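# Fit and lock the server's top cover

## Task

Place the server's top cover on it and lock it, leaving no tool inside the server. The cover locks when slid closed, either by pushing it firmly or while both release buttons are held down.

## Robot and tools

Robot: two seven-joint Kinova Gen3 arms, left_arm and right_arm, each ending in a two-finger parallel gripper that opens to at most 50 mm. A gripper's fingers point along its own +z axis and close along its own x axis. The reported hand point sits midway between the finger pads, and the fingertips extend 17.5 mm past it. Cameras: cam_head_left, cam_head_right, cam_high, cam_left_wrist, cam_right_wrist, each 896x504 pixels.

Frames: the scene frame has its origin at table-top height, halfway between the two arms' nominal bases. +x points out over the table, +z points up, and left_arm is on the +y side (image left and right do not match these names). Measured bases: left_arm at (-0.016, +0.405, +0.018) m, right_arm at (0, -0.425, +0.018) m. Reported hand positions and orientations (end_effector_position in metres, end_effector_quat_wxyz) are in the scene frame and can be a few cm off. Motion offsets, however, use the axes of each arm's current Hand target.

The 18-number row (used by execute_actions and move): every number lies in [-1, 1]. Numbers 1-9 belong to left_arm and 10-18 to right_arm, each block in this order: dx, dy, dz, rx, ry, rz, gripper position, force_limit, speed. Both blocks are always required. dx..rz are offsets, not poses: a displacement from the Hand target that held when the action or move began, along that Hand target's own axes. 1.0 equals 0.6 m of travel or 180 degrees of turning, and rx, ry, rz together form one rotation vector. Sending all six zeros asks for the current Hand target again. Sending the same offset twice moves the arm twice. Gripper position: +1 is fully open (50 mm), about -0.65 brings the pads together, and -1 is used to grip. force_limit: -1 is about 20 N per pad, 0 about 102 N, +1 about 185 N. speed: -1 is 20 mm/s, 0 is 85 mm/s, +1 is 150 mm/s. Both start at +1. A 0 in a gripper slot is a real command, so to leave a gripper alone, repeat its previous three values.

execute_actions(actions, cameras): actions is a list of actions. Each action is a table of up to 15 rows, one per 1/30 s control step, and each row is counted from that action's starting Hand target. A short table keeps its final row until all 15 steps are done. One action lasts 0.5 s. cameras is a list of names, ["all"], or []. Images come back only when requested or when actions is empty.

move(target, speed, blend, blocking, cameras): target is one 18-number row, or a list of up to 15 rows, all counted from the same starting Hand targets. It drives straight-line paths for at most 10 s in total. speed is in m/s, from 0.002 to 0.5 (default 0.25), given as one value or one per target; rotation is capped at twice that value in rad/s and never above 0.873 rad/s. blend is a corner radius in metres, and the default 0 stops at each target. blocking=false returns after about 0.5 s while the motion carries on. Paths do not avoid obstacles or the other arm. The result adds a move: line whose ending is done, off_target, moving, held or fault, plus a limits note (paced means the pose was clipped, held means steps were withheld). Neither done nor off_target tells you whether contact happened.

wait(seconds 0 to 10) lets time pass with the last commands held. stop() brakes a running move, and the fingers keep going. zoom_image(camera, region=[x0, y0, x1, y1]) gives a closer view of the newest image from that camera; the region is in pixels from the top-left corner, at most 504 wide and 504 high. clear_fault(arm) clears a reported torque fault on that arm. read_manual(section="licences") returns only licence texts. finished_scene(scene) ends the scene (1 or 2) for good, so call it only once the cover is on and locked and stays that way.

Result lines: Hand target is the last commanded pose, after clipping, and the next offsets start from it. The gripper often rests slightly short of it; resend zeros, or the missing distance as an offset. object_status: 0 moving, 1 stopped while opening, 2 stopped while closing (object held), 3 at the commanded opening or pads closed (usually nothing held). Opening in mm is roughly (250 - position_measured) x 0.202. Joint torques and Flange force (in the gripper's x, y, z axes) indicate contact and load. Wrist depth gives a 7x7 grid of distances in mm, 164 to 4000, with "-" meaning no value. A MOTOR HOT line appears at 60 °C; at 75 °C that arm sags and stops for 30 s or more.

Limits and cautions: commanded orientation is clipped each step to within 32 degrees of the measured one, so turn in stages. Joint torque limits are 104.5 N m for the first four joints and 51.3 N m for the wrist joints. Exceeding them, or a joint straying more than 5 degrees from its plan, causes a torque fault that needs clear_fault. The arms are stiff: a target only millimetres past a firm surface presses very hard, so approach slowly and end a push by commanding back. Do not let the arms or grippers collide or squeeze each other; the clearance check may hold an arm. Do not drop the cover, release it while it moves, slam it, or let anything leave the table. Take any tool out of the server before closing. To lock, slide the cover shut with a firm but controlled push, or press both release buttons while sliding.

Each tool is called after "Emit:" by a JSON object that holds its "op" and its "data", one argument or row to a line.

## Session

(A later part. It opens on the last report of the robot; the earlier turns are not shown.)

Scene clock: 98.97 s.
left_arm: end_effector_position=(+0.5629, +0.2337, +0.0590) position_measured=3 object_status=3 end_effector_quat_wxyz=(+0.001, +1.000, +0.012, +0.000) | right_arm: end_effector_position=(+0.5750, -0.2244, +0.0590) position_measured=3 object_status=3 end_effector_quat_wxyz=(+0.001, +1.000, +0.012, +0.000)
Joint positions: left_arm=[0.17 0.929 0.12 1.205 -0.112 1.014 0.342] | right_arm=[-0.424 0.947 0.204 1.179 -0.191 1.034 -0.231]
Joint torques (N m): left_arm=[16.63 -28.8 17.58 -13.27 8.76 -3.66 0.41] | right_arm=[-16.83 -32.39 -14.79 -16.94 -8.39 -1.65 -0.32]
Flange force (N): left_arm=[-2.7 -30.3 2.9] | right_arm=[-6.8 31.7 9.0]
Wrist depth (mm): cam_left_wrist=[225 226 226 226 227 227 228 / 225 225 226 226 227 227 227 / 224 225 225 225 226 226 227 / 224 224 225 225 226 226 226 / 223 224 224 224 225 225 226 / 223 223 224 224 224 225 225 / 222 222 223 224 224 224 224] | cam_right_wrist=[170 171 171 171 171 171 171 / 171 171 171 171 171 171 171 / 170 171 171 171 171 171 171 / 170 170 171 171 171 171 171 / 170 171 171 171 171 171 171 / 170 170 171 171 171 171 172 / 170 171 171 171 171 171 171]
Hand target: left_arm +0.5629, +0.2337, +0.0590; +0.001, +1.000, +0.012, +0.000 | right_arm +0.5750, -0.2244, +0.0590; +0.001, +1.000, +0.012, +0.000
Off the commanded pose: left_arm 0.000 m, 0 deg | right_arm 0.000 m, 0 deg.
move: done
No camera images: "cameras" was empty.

Emit:
{"op": "move", "data": {
  "target": [0,0,0.005,0,0,0,1,0,0, 0,0,0.005,0,0,0,1,0,0],
  "speed": 0.02,
  "cameras": []
}}

Scene clock: 99.80 s.
left_arm: end_effector_position=(+0.5629, +0.2337, +0.0560) position_measured=3 object_status=3 end_effector_quat_wxyz=(+0.001, +1.000, +0.012, +0.000) | right_arm: end_effector_position=(+0.5751, -0.2244, +0.0560) position_measured=3 object_status=3 end_effector_quat_wxyz=(+0.001, +1.000, +0.012, +0.000)
Joint positions: left_arm=[0.17 0.933 0.119 1.207 -0.112 1.008 0.342] | right_arm=[-0.424 0.951 0.203 1.181 -0.192 1.028 -0.23]
Joint torques (N m): left_arm=[16.87 -26.58 17.61 -12.89 8.76 -4.35 0.48] | right_arm=[-16.78 -32.54 -14.78 -17 -8.26 -1.74 -0.33]
Flange force (N): left_arm=[-3.8 -31.2 -1.8] | right_arm=[-6.8 31.6 8.9]
Wrist depth (mm): cam_left_wrist=[223 223 223 223 224 225 225 / 222 222 223 223 224 224 225 / 222 222 222 223 223 224 224 / 221 221 222 222 223 222 224 / 220 221 221 222 222 222 222 / 220 220 221 221 222 222 222 / 220 220 220 221 221 221 221] | cam_right_wrist=[170 170 171 171 171 171 171 / 170 170 171 171 171 171 171 / 170 170 171 171 171 171 171 / 170 171 171 171 171 171 171 / 170 170 171 171 171 171 171 / 170 170 171 171 171 171 172 / 170 170 171 171 171 171 177]
Hand target: left_arm +0.5629, +0.2337, +0.0560; +0.001, +1.000, +0.012, +0.000 | right_arm +0.5751, -0.2244, +0.0560; +0.001, +1.000, +0.012, +0.000
Off the commanded pose: left_arm 0.000 m, 0 deg | right_arm 0.000 m, 0 deg.
move: done
No camera images: "cameras" was empty.

Emit:
{"op": "wait", "data": {
  "seconds": 0,
  "cameras": ["cam_right_wrist", "cam_high", "cam_head_left", "cam_head_right"]
}}

Emit:
{"op": "zoom_image", "data": {
  "camera": "cam_right_wrist",
  "region": [776, 400, 896, 504]
}}

Emit:
{"op": "zoom_image", "data": {
  "camera": "cam_high",
  "region": [530, 240, 590, 310]
}}

Emit:
{"op": "zoom_image", "data": {
  "camera": "cam_high",
  "region": [375, 320, 435, 390]
}}

Emit:
{"op": "zoom_image", "data": {
  "camera": "cam_head_left",
  "region": [355, 270, 405, 320]
}}

Emit:
{"op": "zoom_image", "data": {
  "camera": "cam_head_right",
  "region": [520, 270, 570, 320]
}}

Scene clock: 100.33 s.
left_arm: end_effector_position=(+0.5629, +0.2337, +0.0560) position_measured=3 object_status=3 end_effector_quat_wxyz=(+0.001, +1.000, +0.012, +0.000) | right_arm: end_effector_position=(+0.5751, -0.2244, +0.0560) position_measured=3 object_status=3 end_effector_quat_wxyz=(+0.001, +1.000, +0.012, +0.000)
Joint positions: left_arm=[0.17 0.933 0.119 1.207 -0.112 1.008 0.342] | right_arm=[-0.424 0.951 0.203 1.181 -0.192 1.028 -0.23]
Joint torques (N m): left_arm=[16.86 -26.97 17.6 -13 8.74 -4.28 0.47] | right_arm=[-16.7 -32.46 -14.78 -17 -8.29 -1.72 -0.33]
Flange force (N): left_arm=[-3.7 -31.1 -1.1] | right_arm=[-7.0 31.5 8.8]
Wrist depth (mm): cam_left_wrist=[222 223 223 224 224 225 225 / 222 222 223 223 223 224 224 / 221 222 222 223 223 223 224 / 221 221 222 222 222 223 223 / 220 221 221 222 222 222 223 / 220 220 221 221 221 222 222 / 219 219 220 220 221 221 222] | cam_right_wrist=[170 170 171 171 171 171 172 / 170 171 171 171 171 171 171 / 170 171 171 171 171 171 171 / 170 170 171 171 171 171 172 / 170 171 171 171 171 171 171 / 170 171 171 171 171 171 171 / 170 171 171 171 171 171 177]
Hand target: left_arm +0.5629, +0.2337, +0.0560; +0.001, +1.000, +0.012, +0.000 | right_arm +0.5751, -0.2244, +0.0560; +0.001, +1.000, +0.012, +0.000
Tool commands: left_gripper/position=+1.0 left_gripper/force_limit=+0.0 left_gripper/speed=+0.0 right_gripper/position=+1.0 right_gripper/force_limit=+0.0 right_gripper/speed=+0.0
Off the commanded pose: left_arm 0.000 m, 0 deg | right_arm 0.000 m, 0 deg.
Images, in order (width x height): cam_head_left 896x504, cam_head_right 896x504, cam_high 896x504, cam_right_wrist 896x504.

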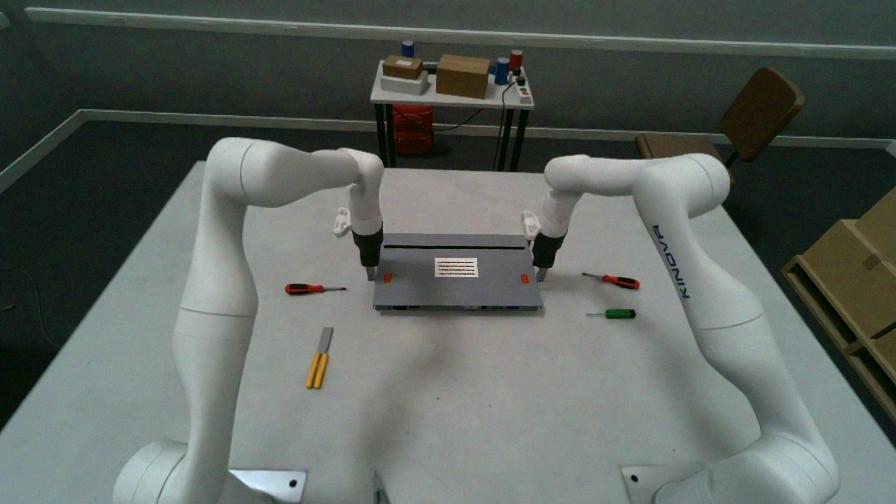

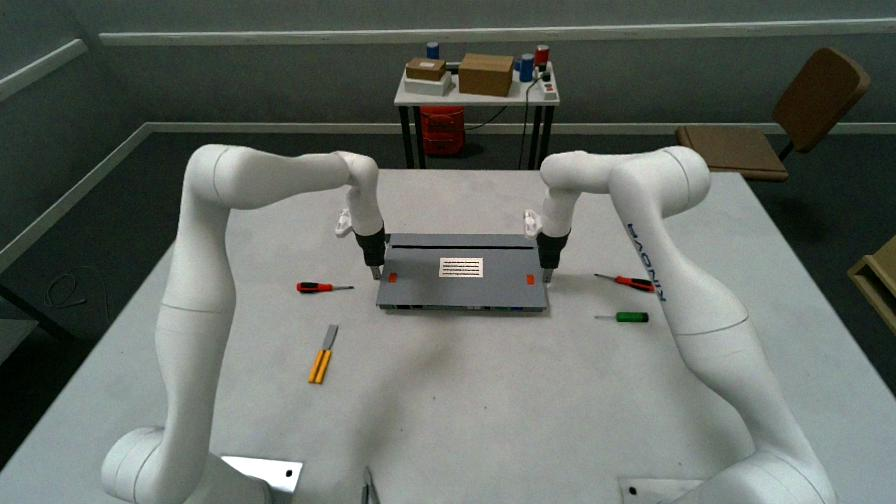

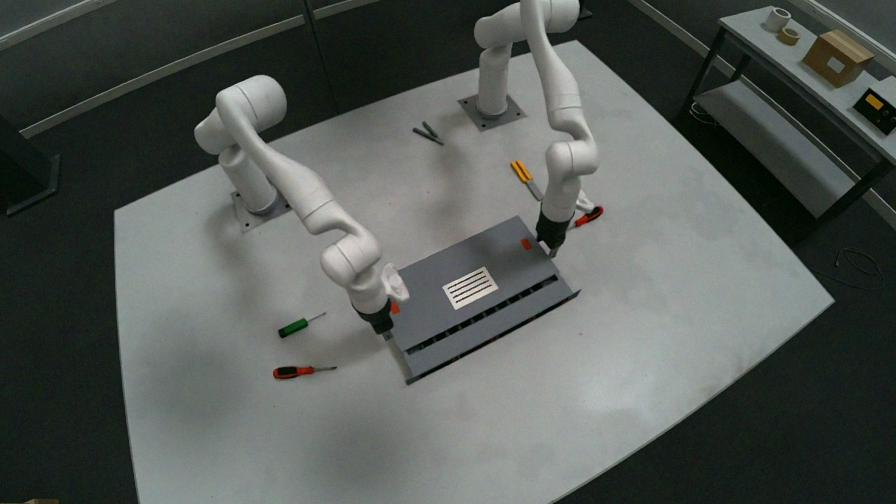

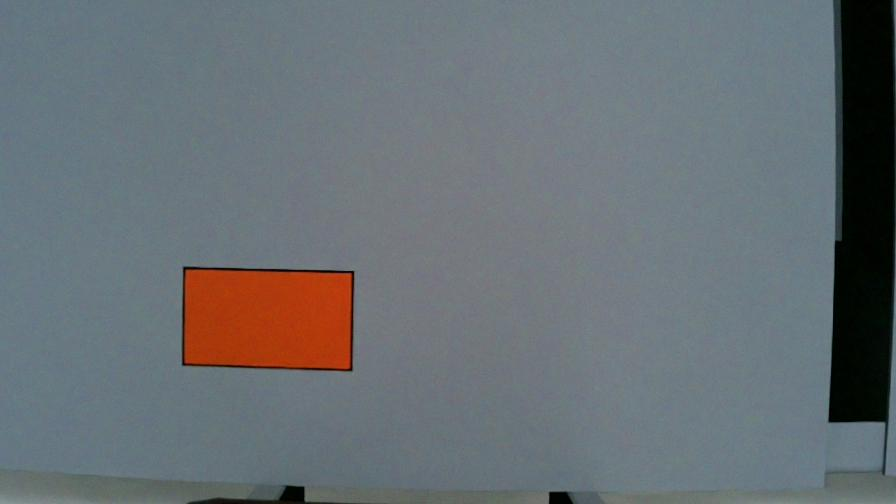

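Scaled by 4.200 from the camera's 896x504 image, which has a finer 1280x720 frame.

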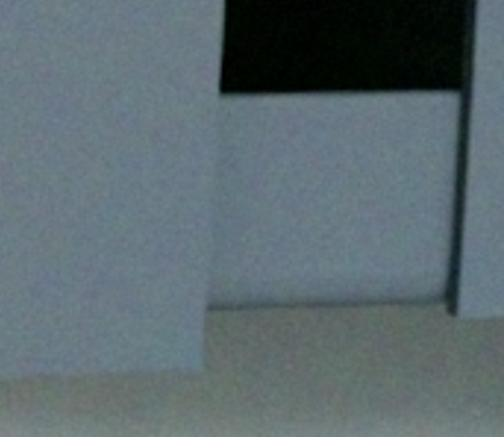

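Scaled by 7.200 from the camera's 896x504 image, which has a finer 1280x720 frame.

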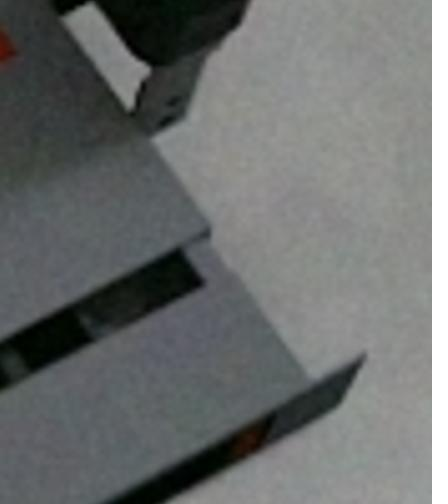

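Scaled by 7.200 from the camera's 896x504 image, which has a finer 1280x720 frame.

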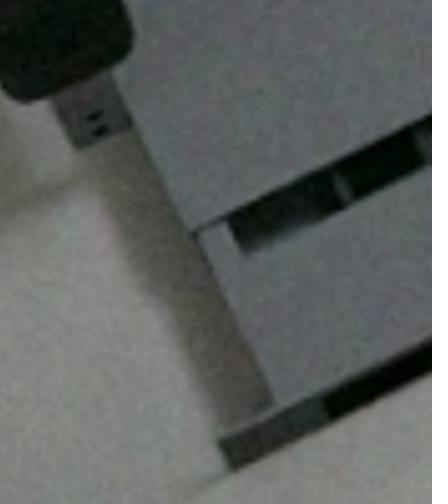

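Scaled by 10.080 from the camera's 896x504 image, which has a finer 1280x720 frame.

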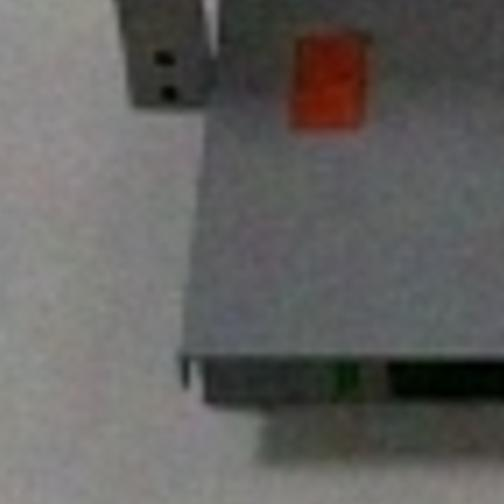

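Scaled by 10.080 from the camera's 896x504 image, which has a finer 1280x720 frame.

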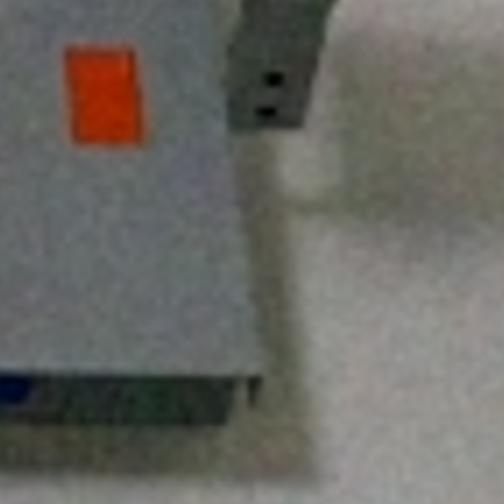

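Emit:
{"op": "move", "data": {
  "target": [0.001667,0,0,0,0,0,1,0,0, 0.001667,0,0,0,0,0,1,0,0],
  "speed": 0.02,
  "cameras": []
}}

Scene clock: 103.73 s.
left_arm: end_effector_position=(+0.5639, +0.2337, +0.0560) position_measured=3 object_status=3 end_effector_quat_wxyz=(+0.000, +1.000, +0.012, +0.000) | right_arm: end_effector_position=(+0.5761, -0.2243, +0.0560) position_measured=3 object_status=3 end_effector_quat_wxyz=(+0.001, +1.000, +0.012, +0.000)
Joint positions: left_arm=[0.17 0.935 0.119 1.202 -0.112 1.01 0.342] | right_arm=[-0.423 0.953 0.203 1.176 -0.192 1.031 -0.23]
Joint torques (N m): left_arm=[16.86 -29.04 17.71 -13.43 8.76 -3.82 0.4] | right_arm=[-16.99 -32.32 -15.05 -16.84 -8.52 -1.46 -0.35]
Flange force (N): left_arm=[-2.7 -30.6 3.0] | right_arm=[-7.1 32.0 8.9]
Wrist depth (mm): cam_left_wrist=[222 222 223 223 224 224 225 / 222 222 222 223 223 224 224 / 221 222 222 223 223 223 224 / 221 221 221 222 222 223 223 / 220 221 221 221 222 222 222 / 219 220 220 221 222 222 222 / 219 219 220 221 221 221 221] | cam_right_wrist=[170 170 171 171 171 172 172 / 170 171 171 171 171 172 172 / 170 170 171 171 171 172 172 / 170 170 171 171 171 171 172 / 170 170 171 171 171 172 172 / 170 170 171 171 172 172 172 / 170 170 171 171 171 172 176]
Hand target: left_arm +0.5639, +0.2337, +0.0560; +0.001, +1.000, +0.012, +0.000 | right_arm +0.5761, -0.2244, +0.0560; +0.001, +1.000, +0.012, +0.000
Off the commanded pose: left_arm 0.000 m, 0 deg | right_arm 0.000 m, 0 deg.
move: done
No camera images: "cameras" was empty.

Emit:
{"op": "move", "data": {
  "target": [0.001667,0,0.0025,0,0,0,1,0,0, 0.001667,0,0.0025,0,0,0,1,0,0],
  "speed": 0.02,
  "cameras": []
}}

Scene clock: 104.53 s.
left_arm: end_effector_position=(+0.5649, +0.2337, +0.0545) position_measured=3 object_status=3 end_effector_quat_wxyz=(+0.001, +1.000, +0.012, +0.000) | right_arm: end_effector_position=(+0.5771, -0.2243, +0.0545) position_measured=3 object_status=3 end_effector_quat_wxyz=(+0.001, +1.000, +0.012, +0.000)
Joint positions: left_arm=[0.17 0.939 0.119 1.199 -0.112 1.01 0.341] | right_arm=[-0.422 0.957 0.203 1.172 -0.192 1.03 -0.23]
Joint torques (N m): left_arm=[17.06 -28.82 17.9 -13.36 8.87 -3.9 0.43] | right_arm=[-16.38 -32.44 -14.39 -16.85 -8.15 -1.54 -0.34]
Flange force (N): left_arm=[-2.8 -31.0 2.4] | right_arm=[-7.4 31.0 9.0]
Wrist depth (mm): cam_left_wrist=[221 221 221 222 222 222 223 / 220 220 221 221 222 222 223 / 220 220 220 221 221 222 222 / 219 219 220 220 221 221 222 / 219 219 220 220 220 221 221 / 218 218 219 219 220 220 220 / 217 218 219 219 219 219 220] | cam_right_wrist=[170 170 171 171 171 172 172 / 170 170 171 171 171 172 172 / 170 170 171 171 171 171 172 / 170 170 171 171 171 172 172 / 170 171 171 171 172 172 172 / 170 170 171 171 171 172 172 / 170 170 171 171 171 172 175]
Hand target: left_arm +0.5649, +0.2337, +0.0545; +0.000, +1.000, +0.012, +0.000 | right_arm +0.5771, -0.2243, +0.0545; +0.001, +1.000, +0.012, +0.000
Off the commanded pose: left_arm 0.000 m, 0 deg | right_arm 0.000 m, 0 deg.
move: done
No camera images: "cameras" was empty.

Emit:
{"op": "move", "data": {
  "target": [0,0,0.001667,0,0,0,1,0,0, 0,0,0.001667,0,0,0,1,0,0],
  "speed": 0.02,
  "cameras": []
}}

Scene clock: 105.33 s.
left_arm: end_effector_position=(+0.5649, +0.2337, +0.0535) position_measured=3 object_status=3 end_effector_quat_wxyz=(+0.001, +1.000, +0.012, +0.000) | right_arm: end_effector_position=(+0.5771, -0.2243, +0.0535) position_measured=3 object_status=3 end_effector_quat_wxyz=(+0.001, +1.000, +0.012, +0.000)
Joint positions: left_arm=[0.17 0.94 0.119 1.199 -0.112 1.008 0.341] | right_arm=[-0.422 0.958 0.203 1.173 -0.192 1.028 -0.23]
Joint torques (N m): left_arm=[16.74 -28.9 17.64 -13.17 8.71 -3.69 0.4] | right_arm=[-16.57 -32.38 -14.62 -16.78 -8.31 -1.47 -0.32]
Flange force (N): left_arm=[-2.5 -30.3 2.7] | right_arm=[-7.3 31.3 8.9]
Wrist depth (mm): cam_left_wrist=[220 220 220 221 221 222 222 / 219 220 220 220 221 221 222 / 219 219 219 219 220 221 221 / 218 219 219 219 220 220 221 / 218 218 219 219 219 219 220 / 217 217 218 218 219 219 219 / 216 217 218 218 219 219 219] | cam_right_wrist=[170 171 171 171 171 172 172 / 170 170 171 171 171 172 172 / 170 170 171 171 171 172 172 / 170 170 171 171 171 172 172 / 170 171 171 171 171 172 172 / 170 170 171 171 171 172 172 / 170 170 171 171 171 172 174]
Hand target: left_arm +0.5649, +0.2337, +0.0535; +0.001, +1.000, +0.012, +0.000 | right_arm +0.5771, -0.2243, +0.0535; +0.001, +1.000, +0.012, +0.000
Off the commanded pose: left_arm 0.000 m, 0 deg | right_arm 0.000 m, 0 deg.
move: done
No camera images: "cameras" was empty.

Emit:
{"op": "move", "data": {
  "target": [0,0,0.001667,0,0,0,1,0,0, 0,0,0.001667,0,0,0,1,0,0],
  "speed": 0.02,
  "cameras": []
}}

Scene clock: 106.13 s.
left_arm: end_effector_position=(+0.5649, +0.2337, +0.0525) position_measured=3 object_status=3 end_effector_quat_wxyz=(+0.001, +1.000, +0.012, +0.000) | right_arm: end_effector_position=(+0.5771, -0.2243, +0.0526) position_measured=3 object_status=3 end_effector_quat_wxyz=(+0.001, +1.000, +0.012, +0.000)
Joint positions: left_arm=[0.17 0.942 0.119 1.2 -0.112 1.006 0.342] | right_arm=[-0.422 0.96 0.202 1.174 -0.193 1.027 -0.229]
Joint torques (N m): left_arm=[16.93 -23.58 17.41 -12.65 8.66 -5.31 0.49] | right_arm=[-16.7 -26.33 -15.12 -16.38 -8.33 -3.45 -0.41]
Flange force (N): left_arm=[-6.6 -32.1 -8.2] | right_arm=[-12.7 33.4 -3.6]
Wrist depth (mm): cam_left_wrist=[219 220 220 221 221 221 222 / 219 219 220 220 220 221 221 / 218 218 219 219 220 220 221 / 218 218 219 219 219 220 219 / 217 217 218 219 219 219 219 / 217 217 217 218 218 218 219 / 216 217 217 217 217 218 219] | cam_right_wrist=[170 170 171 171 171 172 172 / 170 171 171 171 171 172 172 / 170 170 171 171 171 172 172 / 170 171 171 171 171 172 172 / 170 171 171 171 172 172 172 / 170 171 171 171 172 172 172 / 170 170 171 171 171 172 173]
Hand target: left_arm +0.5649, +0.2337, +0.0525; +0.001, +1.000, +0.012, +0.000 | right_arm +0.5770, -0.2243, +0.0525; +0.001, +1.000, +0.012, +0.000
Off the commanded pose: left_arm 0.000 m, 0 deg | right_arm 0.000 m, 0 deg.
move: done
No camera images: "cameras" was empty.

Emit:
{"op": "move", "data": {
  "target": [0.00667,0,-0.00117,0,0,0,1,0,0, 0.00667,0,-0.00117,0,0,0,1,0,0],
  "speed": 0.02,
  "cameras": ["cam_right_wrist", "cam_head_left", "cam_head_right"]
}}

Scene clock: 107.53 s.
left_arm: end_effector_position=(+0.5689, +0.2338, +0.0532) position_measured=3 object_status=3 end_effector_quat_wxyz=(+0.000, +1.000, +0.012, +0.000) | right_arm: end_effector_position=(+0.5810, -0.2242, +0.0532) position_measured=3 object_status=3 end_effector_quat_wxyz=(+0.000, +1.000, +0.012, +0.000)
Joint positions: left_arm=[0.169 0.949 0.119 1.18 -0.112 1.018 0.339] | right_arm=[-0.418 0.967 0.203 1.154 -0.193 1.039 -0.229]
Joint torques (N m): left_arm=[16.39 -29.27 17.23 -13.35 8.63 -3.66 0.53] | right_arm=[-17.17 -33.07 -14.97 -17.6 -8.43 -1.8 -0.25]
Flange force (N): left_arm=[-3.0 -29.9 3.1] | right_arm=[-8.8 32.4 9.4]
Wrist depth (mm): cam_left_wrist=[219 220 220 221 220 221 222 / 219 219 220 220 220 221 221 / 218 219 219 220 220 220 221 / 218 218 219 219 219 220 220 / 217 218 218 219 219 220 220 / 217 217 218 218 219 218 219 / 216 217 217 217 218 218 219] | cam_right_wrist=[170 170 171 171 171 172 172 / 170 170 171 171 171 172 172 / 170 170 170 171 171 172 172 / 170 170 171 171 171 172 172 / 170 170 171 171 171 172 172 / 170 170 171 171 171 172 172 / 170 170 171 171 171 171 173]
Hand target: left_arm +0.5689, +0.2338, +0.0532; +0.001, +1.000, +0.012, +0.000 | right_arm +0.5811, -0.2242, +0.0532; +0.001, +1.000, +0.012, +0.000
Off the commanded pose: left_arm 0.000 m, 0 deg | right_arm 0.000 m, 0 deg.
move: done
Images, in order (width x height): cam_head_left 896x504, cam_head_right 896x504, cam_right_wrist 896x504.

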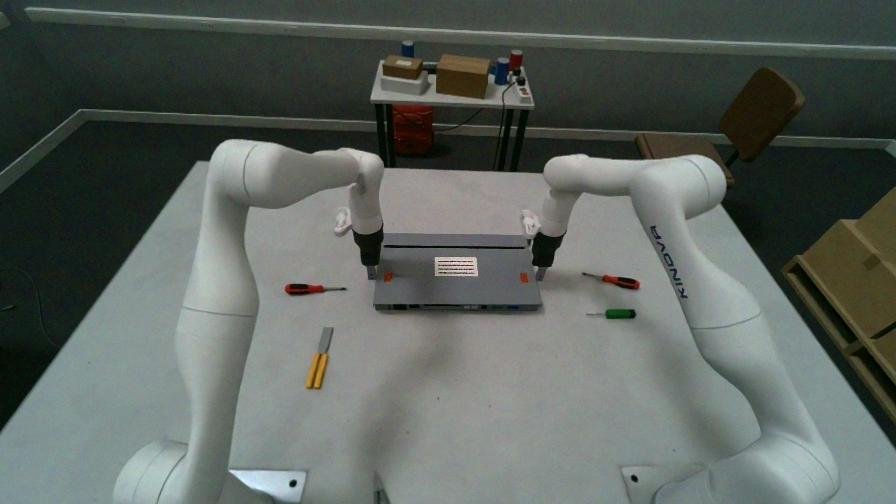

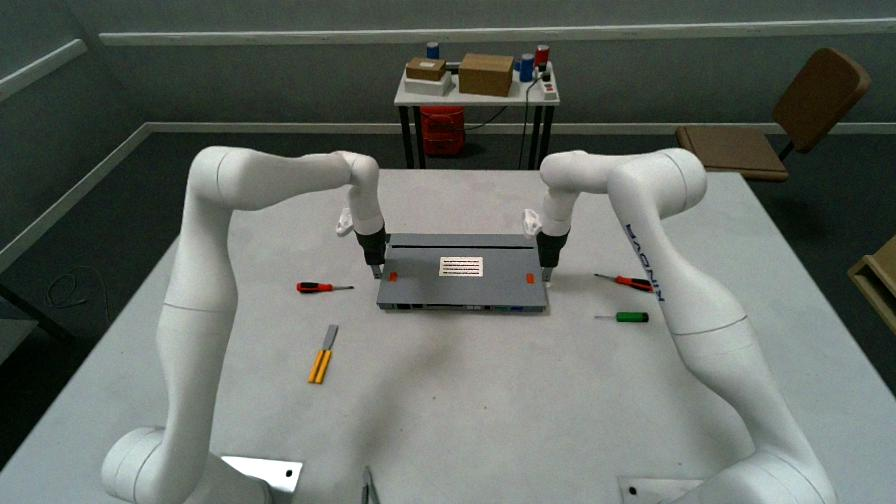

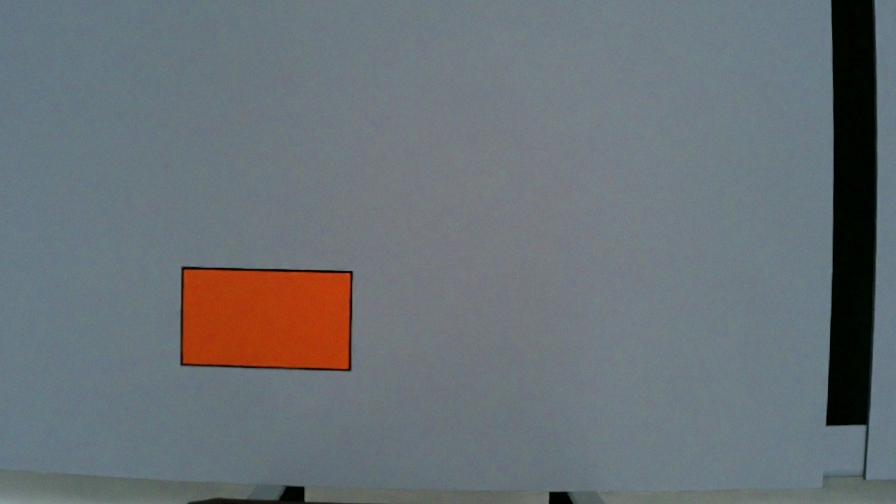

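Emit:
{"op": "move", "data": {
  "target": [0.00833,0,0,0,0,0,1,0,0, 0.00833,0,0,0,0,0,1,0,0],
  "speed": 0.02,
  "cameras": ["cam_right_wrist"]
}}

Scene clock: 108.50 s.
left_arm: end_effector_position=(+0.5739, +0.2339, +0.0532) position_measured=3 object_status=3 end_effector_quat_wxyz=(+0.001, +1.000, +0.012, +0.000) | right_arm: end_effector_position=(+0.5860, -0.2241, +0.0532) position_measured=3 object_status=3 end_effector_quat_wxyz=(+0.001, +1.000, +0.012, +0.000)
Joint positions: left_arm=[0.167 0.96 0.119 1.157 -0.113 1.031 0.335] | right_arm=[-0.414 0.978 0.203 1.13 -0.192 1.052 -0.228]
Joint torques (N m): left_arm=[15.85 -29.57 16.59 -16.8 8.23 -6.64 0.52] | right_arm=[-15.98 -32.93 -13.59 -21.08 -8.2 -5.35 -0.35]
Flange force (N): left_arm=[-11.5 -31.4 -0.6] | right_arm=[-18.3 33.4 4.5]
Wrist depth (mm): cam_left_wrist=[219 220 220 220 221 221 222 / 219 219 220 220 220 221 221 / 218 218 219 219 220 220 221 / 218 218 219 219 219 220 220 / 217 218 218 219 219 219 219 / 217 217 217 218 219 218 219 / 216 217 217 217 218 218 218] | cam_right_wrist=[170 170 171 171 171 172 172 / 170 171 171 171 172 172 172 / 170 170 171 171 172 172 172 / 170 171 171 171 172 172 172 / 170 171 171 171 172 172 172 / 170 170 171 171 172 172 172 / 170 171 171 171 172 172 172]
Hand target: left_arm +0.5739, +0.2339, +0.0532; +0.001, +1.000, +0.012, +0.000 | right_arm +0.5860, -0.2241, +0.0532; +0.001, +1.000, +0.012, +0.000
Off the commanded pose: left_arm 0.000 m, 0 deg | right_arm 0.000 m, 0 deg.
move: done
Images, in order (width x height): cam_right_wrist 896x504.

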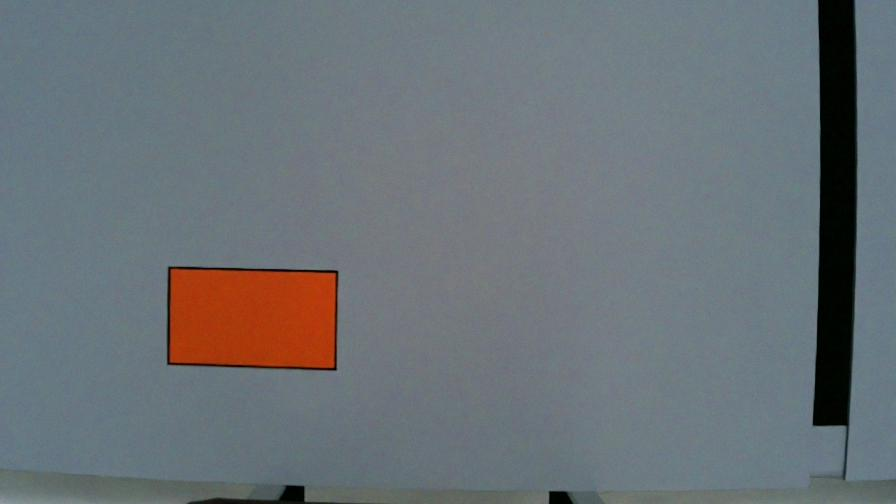

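Emit:
{"op": "zoom_image", "data": {
  "camera": "cam_right_wrist",
  "region": [776, 400, 896, 504]
}}

Emit:
{"op": "zoom_image", "data": {
  "camera": "cam_right_wrist",
  "region": [776, 0, 896, 104]
}}

Scaled by 4.200 from the camera's 896x504 image, which has a finer 1280x720 frame.

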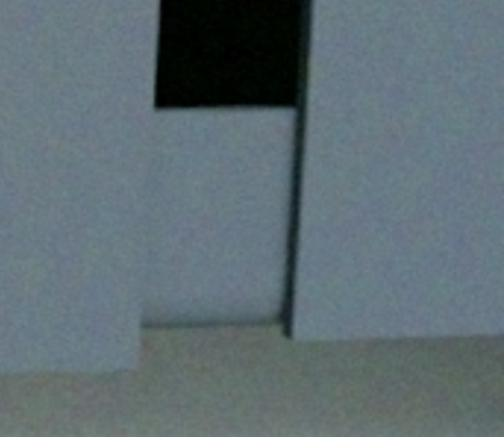

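Scaled by 4.200 from the camera's 896x504 image, which has a finer 1280x720 frame.

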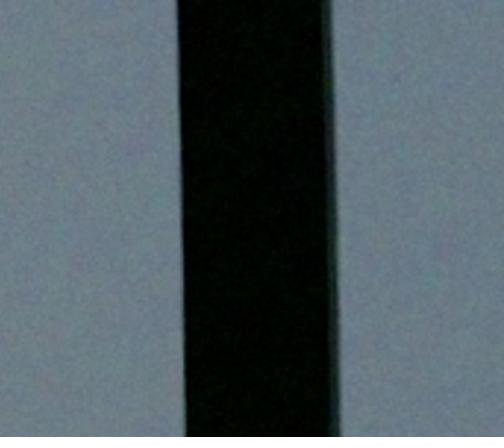

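Emit:
{"op": "move", "data": {
  "target": [
    [0,0.00833,0,0,0,0,1,0,0, 0,-0.00833,0,0,0,0,1,0,0],
    [0.01,0.00833,0,0,0,0,1,0,0, 0.01,-0.00833,0,0,0,0,1,0,0]
  ],
  "speed": 0.02,
  "cameras": ["cam_right_wrist"]
}}

Scene clock: 114.03 s.
left_arm: end_effector_position=(+0.5800, +0.2291, +0.0532) position_measured=3 object_status=3 end_effector_quat_wxyz=(+0.000, +1.000, +0.012, +0.000) | right_arm: end_effector_position=(+0.5919, -0.2190, +0.0532) position_measured=3 object_status=3 end_effector_quat_wxyz=(+0.001, +1.000, +0.012, +0.000)
Joint positions: left_arm=[0.174 0.976 0.12 1.119 -0.113 1.052 0.339] | right_arm=[-0.416 0.995 0.204 1.091 -0.193 1.073 -0.236]
Joint torques (N m): left_arm=[38.79 -25.57 39.07 -21.42 20.85 -13.71 2.28] | right_arm=[-39.8 -31.07 -36.4 -27.87 -21.08 -9.59 -1.44]
Flange force (N): left_arm=[-18.4 -74.9 -14.0] | right_arm=[-23.6 76.5 -7.3]
Wrist depth (mm): cam_left_wrist=[221 221 221 221 221 222 223 / 220 220 220 221 221 222 222 / 219 219 220 221 221 221 221 / 219 219 219 219 220 220 220 / 218 218 219 219 219 220 220 / 217 217 218 218 219 219 219 / 216 217 217 217 218 218 219] | cam_right_wrist=[170 170 170 171 171 171 171 / 170 170 170 171 171 171 172 / 170 170 171 171 171 171 172 / 170 170 171 171 171 171 172 / 170 171 171 171 172 171 172 / 170 171 171 171 171 172 172 / 170 170 171 171 171 172 172]
Hand target: left_arm +0.5800, +0.2291, +0.0532; +0.001, +1.000, +0.012, +0.000 | right_arm +0.5919, -0.2190, +0.0532; +0.001, +1.000, +0.012, +0.000
Off the commanded pose: left_arm 0.000 m, 0 deg | right_arm 0.000 m, 0 deg.
move: done
Images, in order (width x height): cam_right_wrist 896x504.

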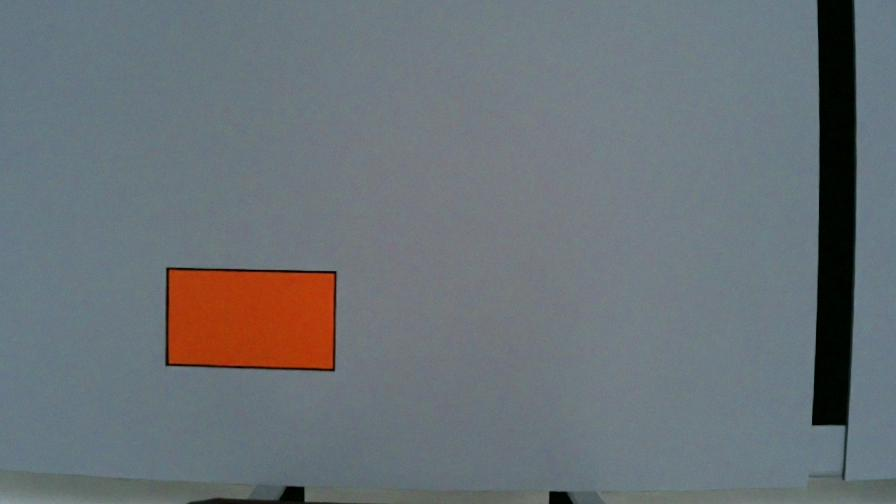

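Emit:
{"op": "wait", "data": {
  "seconds": 0,
  "cameras": ["cam_high", "cam_head_left", "cam_head_right", "cam_right_wrist"]
}}

Emit:
{"op": "zoom_image", "data": {
  "camera": "cam_high",
  "region": [530, 240, 590, 310]
}}

Emit:
{"op": "zoom_image", "data": {
  "camera": "cam_high",
  "region": [375, 320, 435, 390]
}}

Emit:
{"op": "zoom_image", "data": {
  "camera": "cam_head_left",
  "region": [355, 270, 405, 320]
}}

Emit:
{"op": "zoom_image", "data": {
  "camera": "cam_head_right",
  "region": [520, 270, 570, 320]
}}

Scene clock: 114.63 s.
left_arm: end_effector_position=(+0.5800, +0.2291, +0.0532) position_measured=3 object_status=3 end_effector_quat_wxyz=(+0.001, +1.000, +0.012, +0.000) | right_arm: end_effector_position=(+0.5919, -0.2190, +0.0532) position_measured=3 object_status=3 end_effector_quat_wxyz=(+0.001, +1.000, +0.012, +0.000)
Joint positions: left_arm=[0.174 0.976 0.12 1.119 -0.113 1.052 0.339] | right_arm=[-0.416 0.995 0.204 1.091 -0.193 1.073 -0.236]
Joint torques (N m): left_arm=[38.82 -25.62 39.06 -21.7 20.85 -13.65 2.28] | right_arm=[-39.72 -31.02 -36.31 -28.19 -21.07 -9.89 -1.47]
Flange force (N): left_arm=[-19.8 -75.5 -13.7] | right_arm=[-24.5 76.7 -7.7]
Wrist depth (mm): cam_left_wrist=[220 221 221 222 221 222 223 / 220 220 221 220 221 221 222 / 219 219 219 220 220 221 221 / 219 219 219 220 219 220 220 / 217 218 219 219 219 219 220 / 217 217 217 218 219 219 219 / 216 217 217 218 218 218 218] | cam_right_wrist=[170 170 170 171 171 171 171 / 170 170 170 171 171 171 172 / 170 170 171 171 171 172 172 / 170 170 171 171 171 172 172 / 170 171 171 171 171 172 172 / 170 170 171 171 172 172 172 / 170 171 171 171 171 172 172]
Hand target: left_arm +0.5800, +0.2291, +0.0532; +0.001, +1.000, +0.012, +0.000 | right_arm +0.5919, -0.2190, +0.0532; +0.001, +1.000, +0.012, +0.000
Tool commands: left_gripper/position=+1.0 left_gripper/force_limit=+0.0 left_gripper/speed=+0.0 right_gripper/position=+1.0 right_gripper/force_limit=+0.0 right_gripper/speed=+0.0
Off the commanded pose: left_arm 0.000 m, 0 deg | right_arm 0.000 m, 0 deg.
Images, in order (width x height): cam_head_left 896x504, cam_head_right 896x504, cam_high 896x504, cam_right_wrist 896x504.

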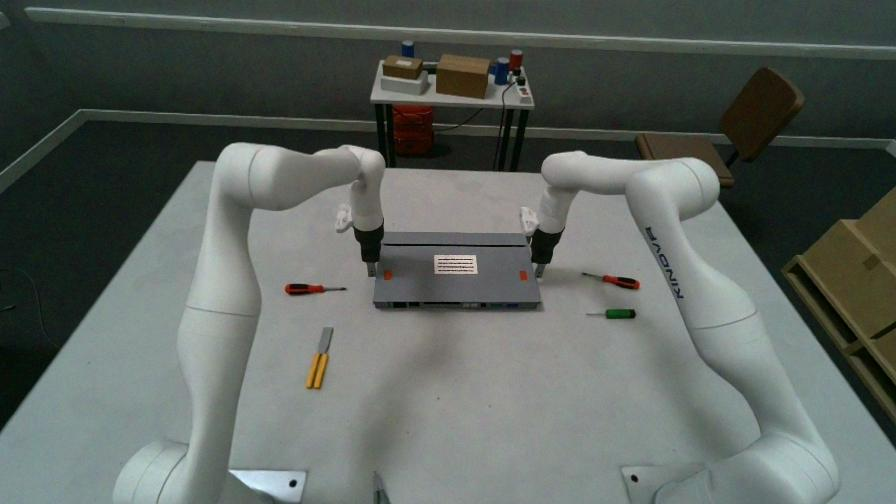

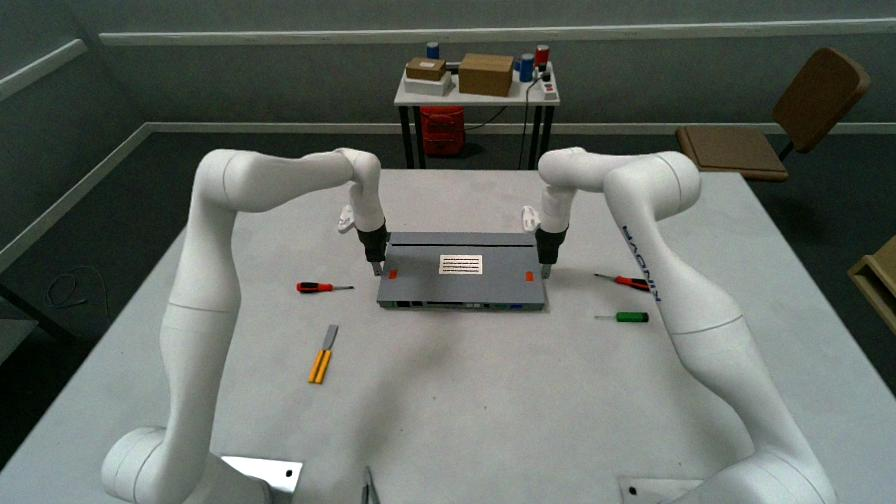

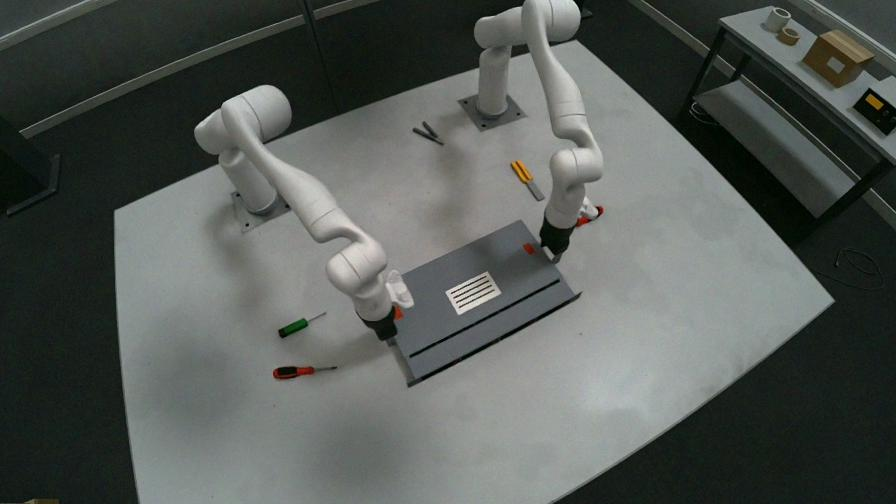

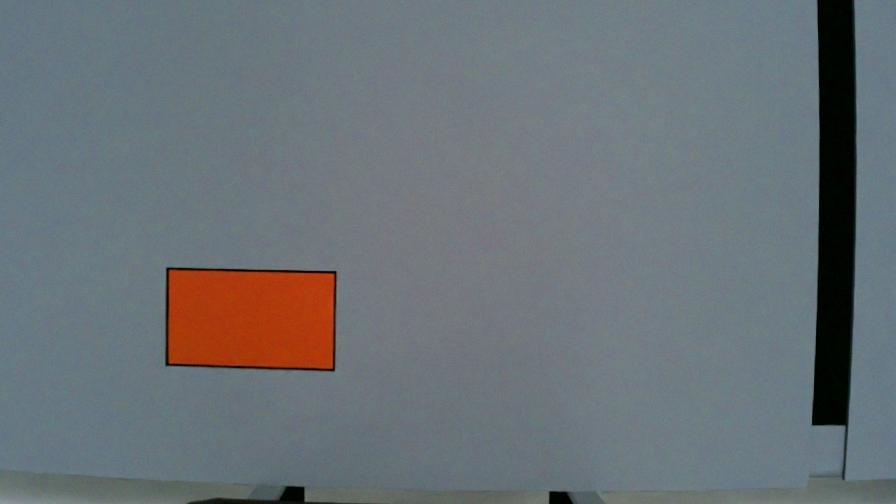

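Scaled by 7.200 from the camera's 896x504 image, which has a finer 1280x720 frame.

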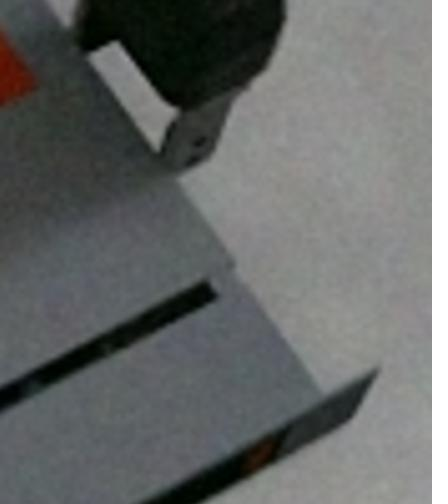

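Scaled by 7.200 from the camera's 896x504 image, which has a finer 1280x720 frame.

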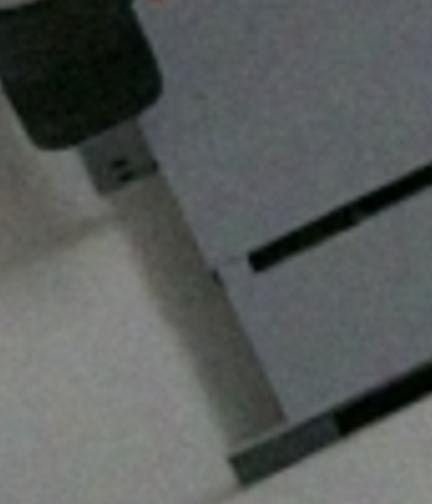

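Scaled by 10.080 from the camera's 896x504 image, which has a finer 1280x720 frame.

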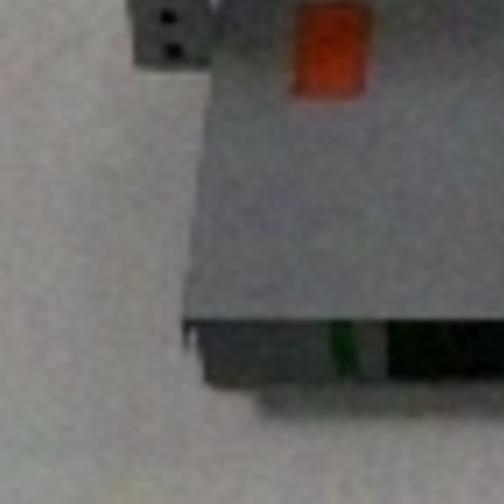

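Scaled by 10.080 from the camera's 896x504 image, which has a finer 1280x720 frame.

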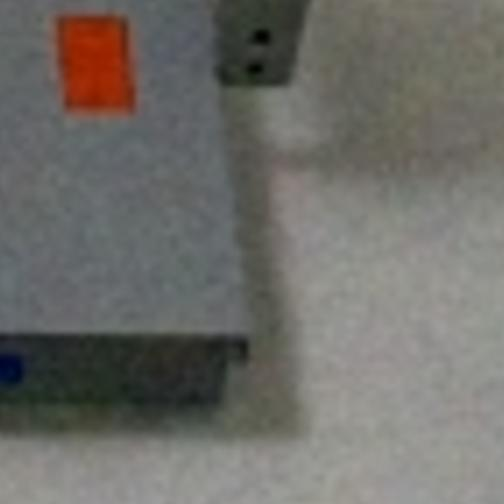

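Emit:
{"op": "zoom_image", "data": {
  "camera": "cam_right_wrist",
  "region": [140, 240, 360, 390]
}}

Emit:
{"op": "zoom_image", "data": {
  "camera": "cam_head_right",
  "region": [515, 260, 545, 290]
}}

Scaled by 2.291 from the camera's 896x504 image, which has a finer 1280x720 frame.

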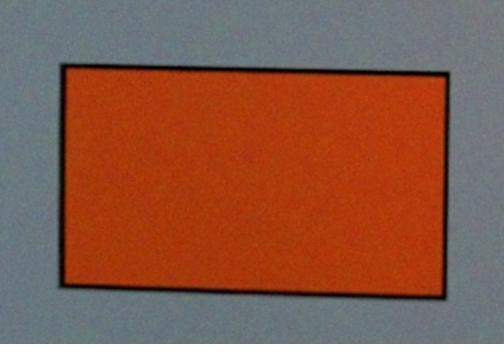

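Scaled by 16.800 from the camera's 896x504 image, which has a finer 1280x720 frame.

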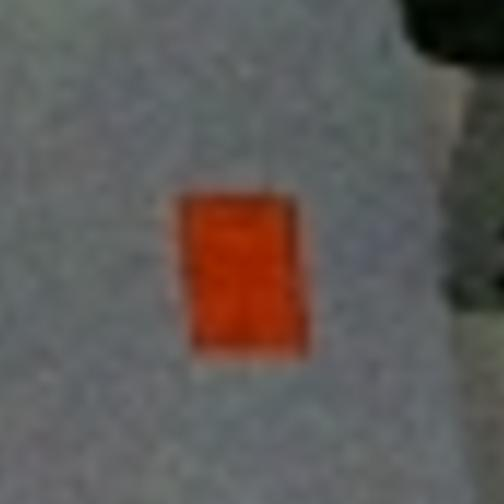

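Emit:
{"op": "move", "data": {
  "target": [
    [0,-0.03,0,0,0,0,1,0,0, 0,0.03,0,0,0,0,1,0,0],
    [0,-0.03,-0.095,0,0,0,1,0,0, 0,0.03,-0.095,0,0,0,1,0,0],
    [0,0.01,-0.095,0,0,-0.5,1,0,0, 0,-0.00667,-0.095,0,0,-0.5,1,0,0]
  ],
  "speed": [0.06, 0.15, 0.4],
  "blend": [0, 0.01, 0],
  "cameras": ["all"]
}}

Scene clock: 122.43 s.
left_arm: end_effector_position=(+0.5802, +0.2231, +0.1102) position_measured=3 object_status=3 end_effector_quat_wxyz=(+0.000, +0.699, +0.715, +0.000) | right_arm: end_effector_position=(+0.5918, -0.2149, +0.1102) position_measured=3 object_status=3 end_effector_quat_wxyz=(+0.000, +0.699, +0.715, +0.000)
Joint positions: left_arm=[0.339 0.918 -0.233 1.046 0.2 1.197 1.734] | right_arm=[-0.27 0.926 -0.144 1.021 0.124 1.203 1.143]
Joint torques (N m): left_arm=[0.51 -25.06 -1.84 -8.79 0.06 -0.19 -0.25] | right_arm=[0.31 -26.99 -0.99 -10.83 0.35 0.36 -0.17]
Flange force (N): left_arm=[0.4 -0.6 -1.7] | right_arm=[-2.4 -8.0 4.8]
Wrist depth (mm): cam_left_wrist=[230 231 232 278 279 279 280 / 230 230 231 231 278 278 280 / 229 230 230 231 277 279 279 / 229 229 229 230 277 278 278 / 229 229 229 229 276 278 277 / 227 229 229 229 276 276 277 / 228 228 228 229 275 276 277] | cam_right_wrist=[274 274 276 230 230 231 231 / 273 275 275 230 230 231 231 / 274 274 275 229 230 230 230 / 273 274 274 230 230 230 231 / 273 274 275 229 230 230 231 / 273 274 275 229 230 230 231 / 274 274 275 229 229 230 230]
Hand target: left_arm +0.5802, +0.2231, +0.1102; +0.000, +0.699, +0.715, +0.000 | right_arm +0.5918, -0.2149, +0.1102; +0.000, +0.699, +0.715, +0.000
Off the commanded pose: left_arm 0.000 m, 0 deg | right_arm 0.000 m, 0 deg.
move: done

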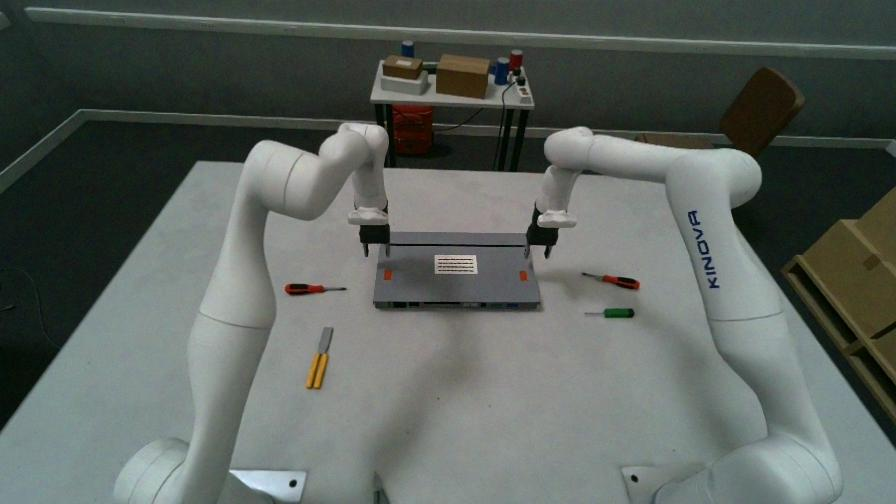

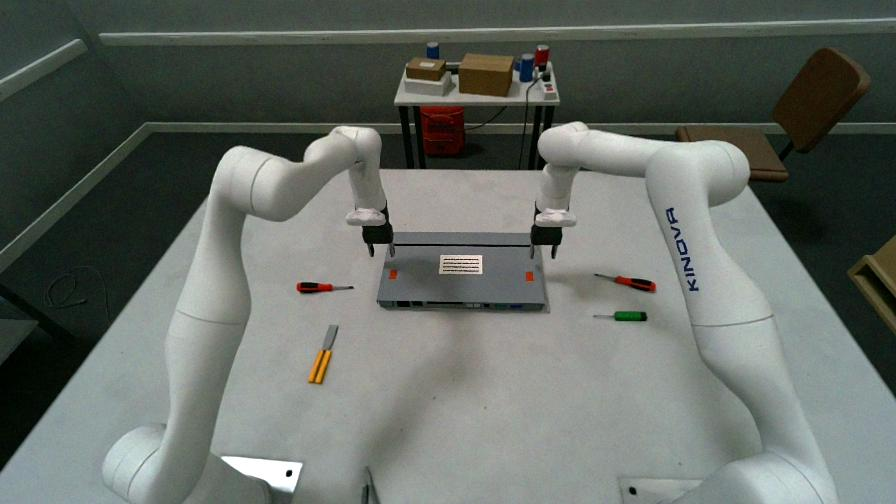

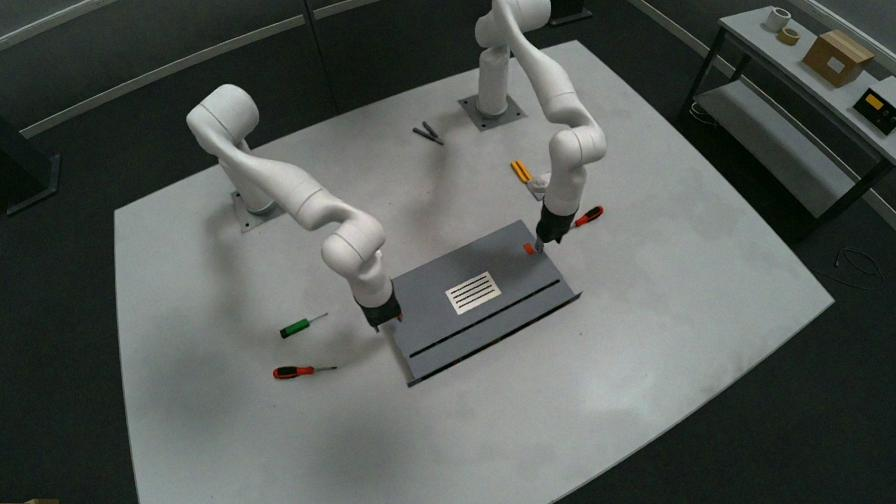

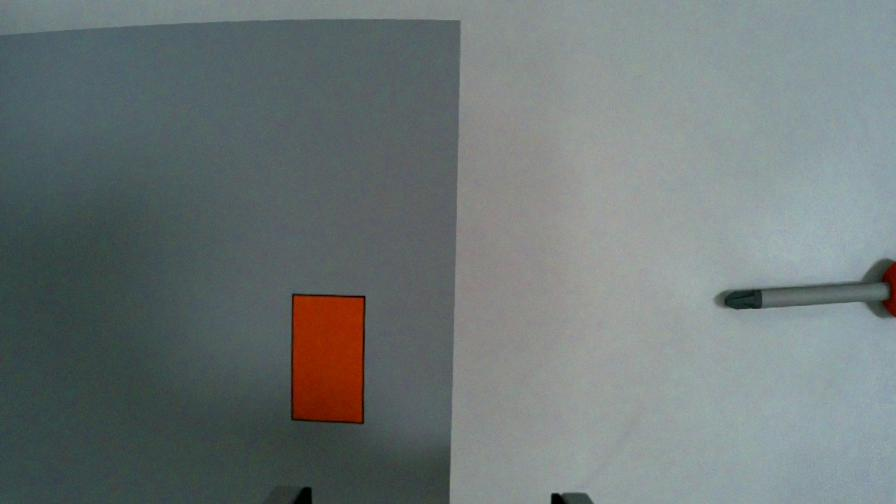

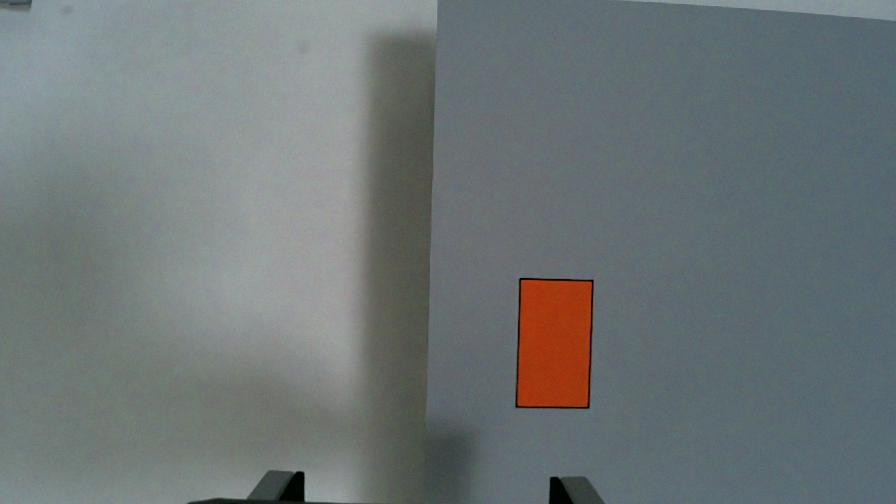

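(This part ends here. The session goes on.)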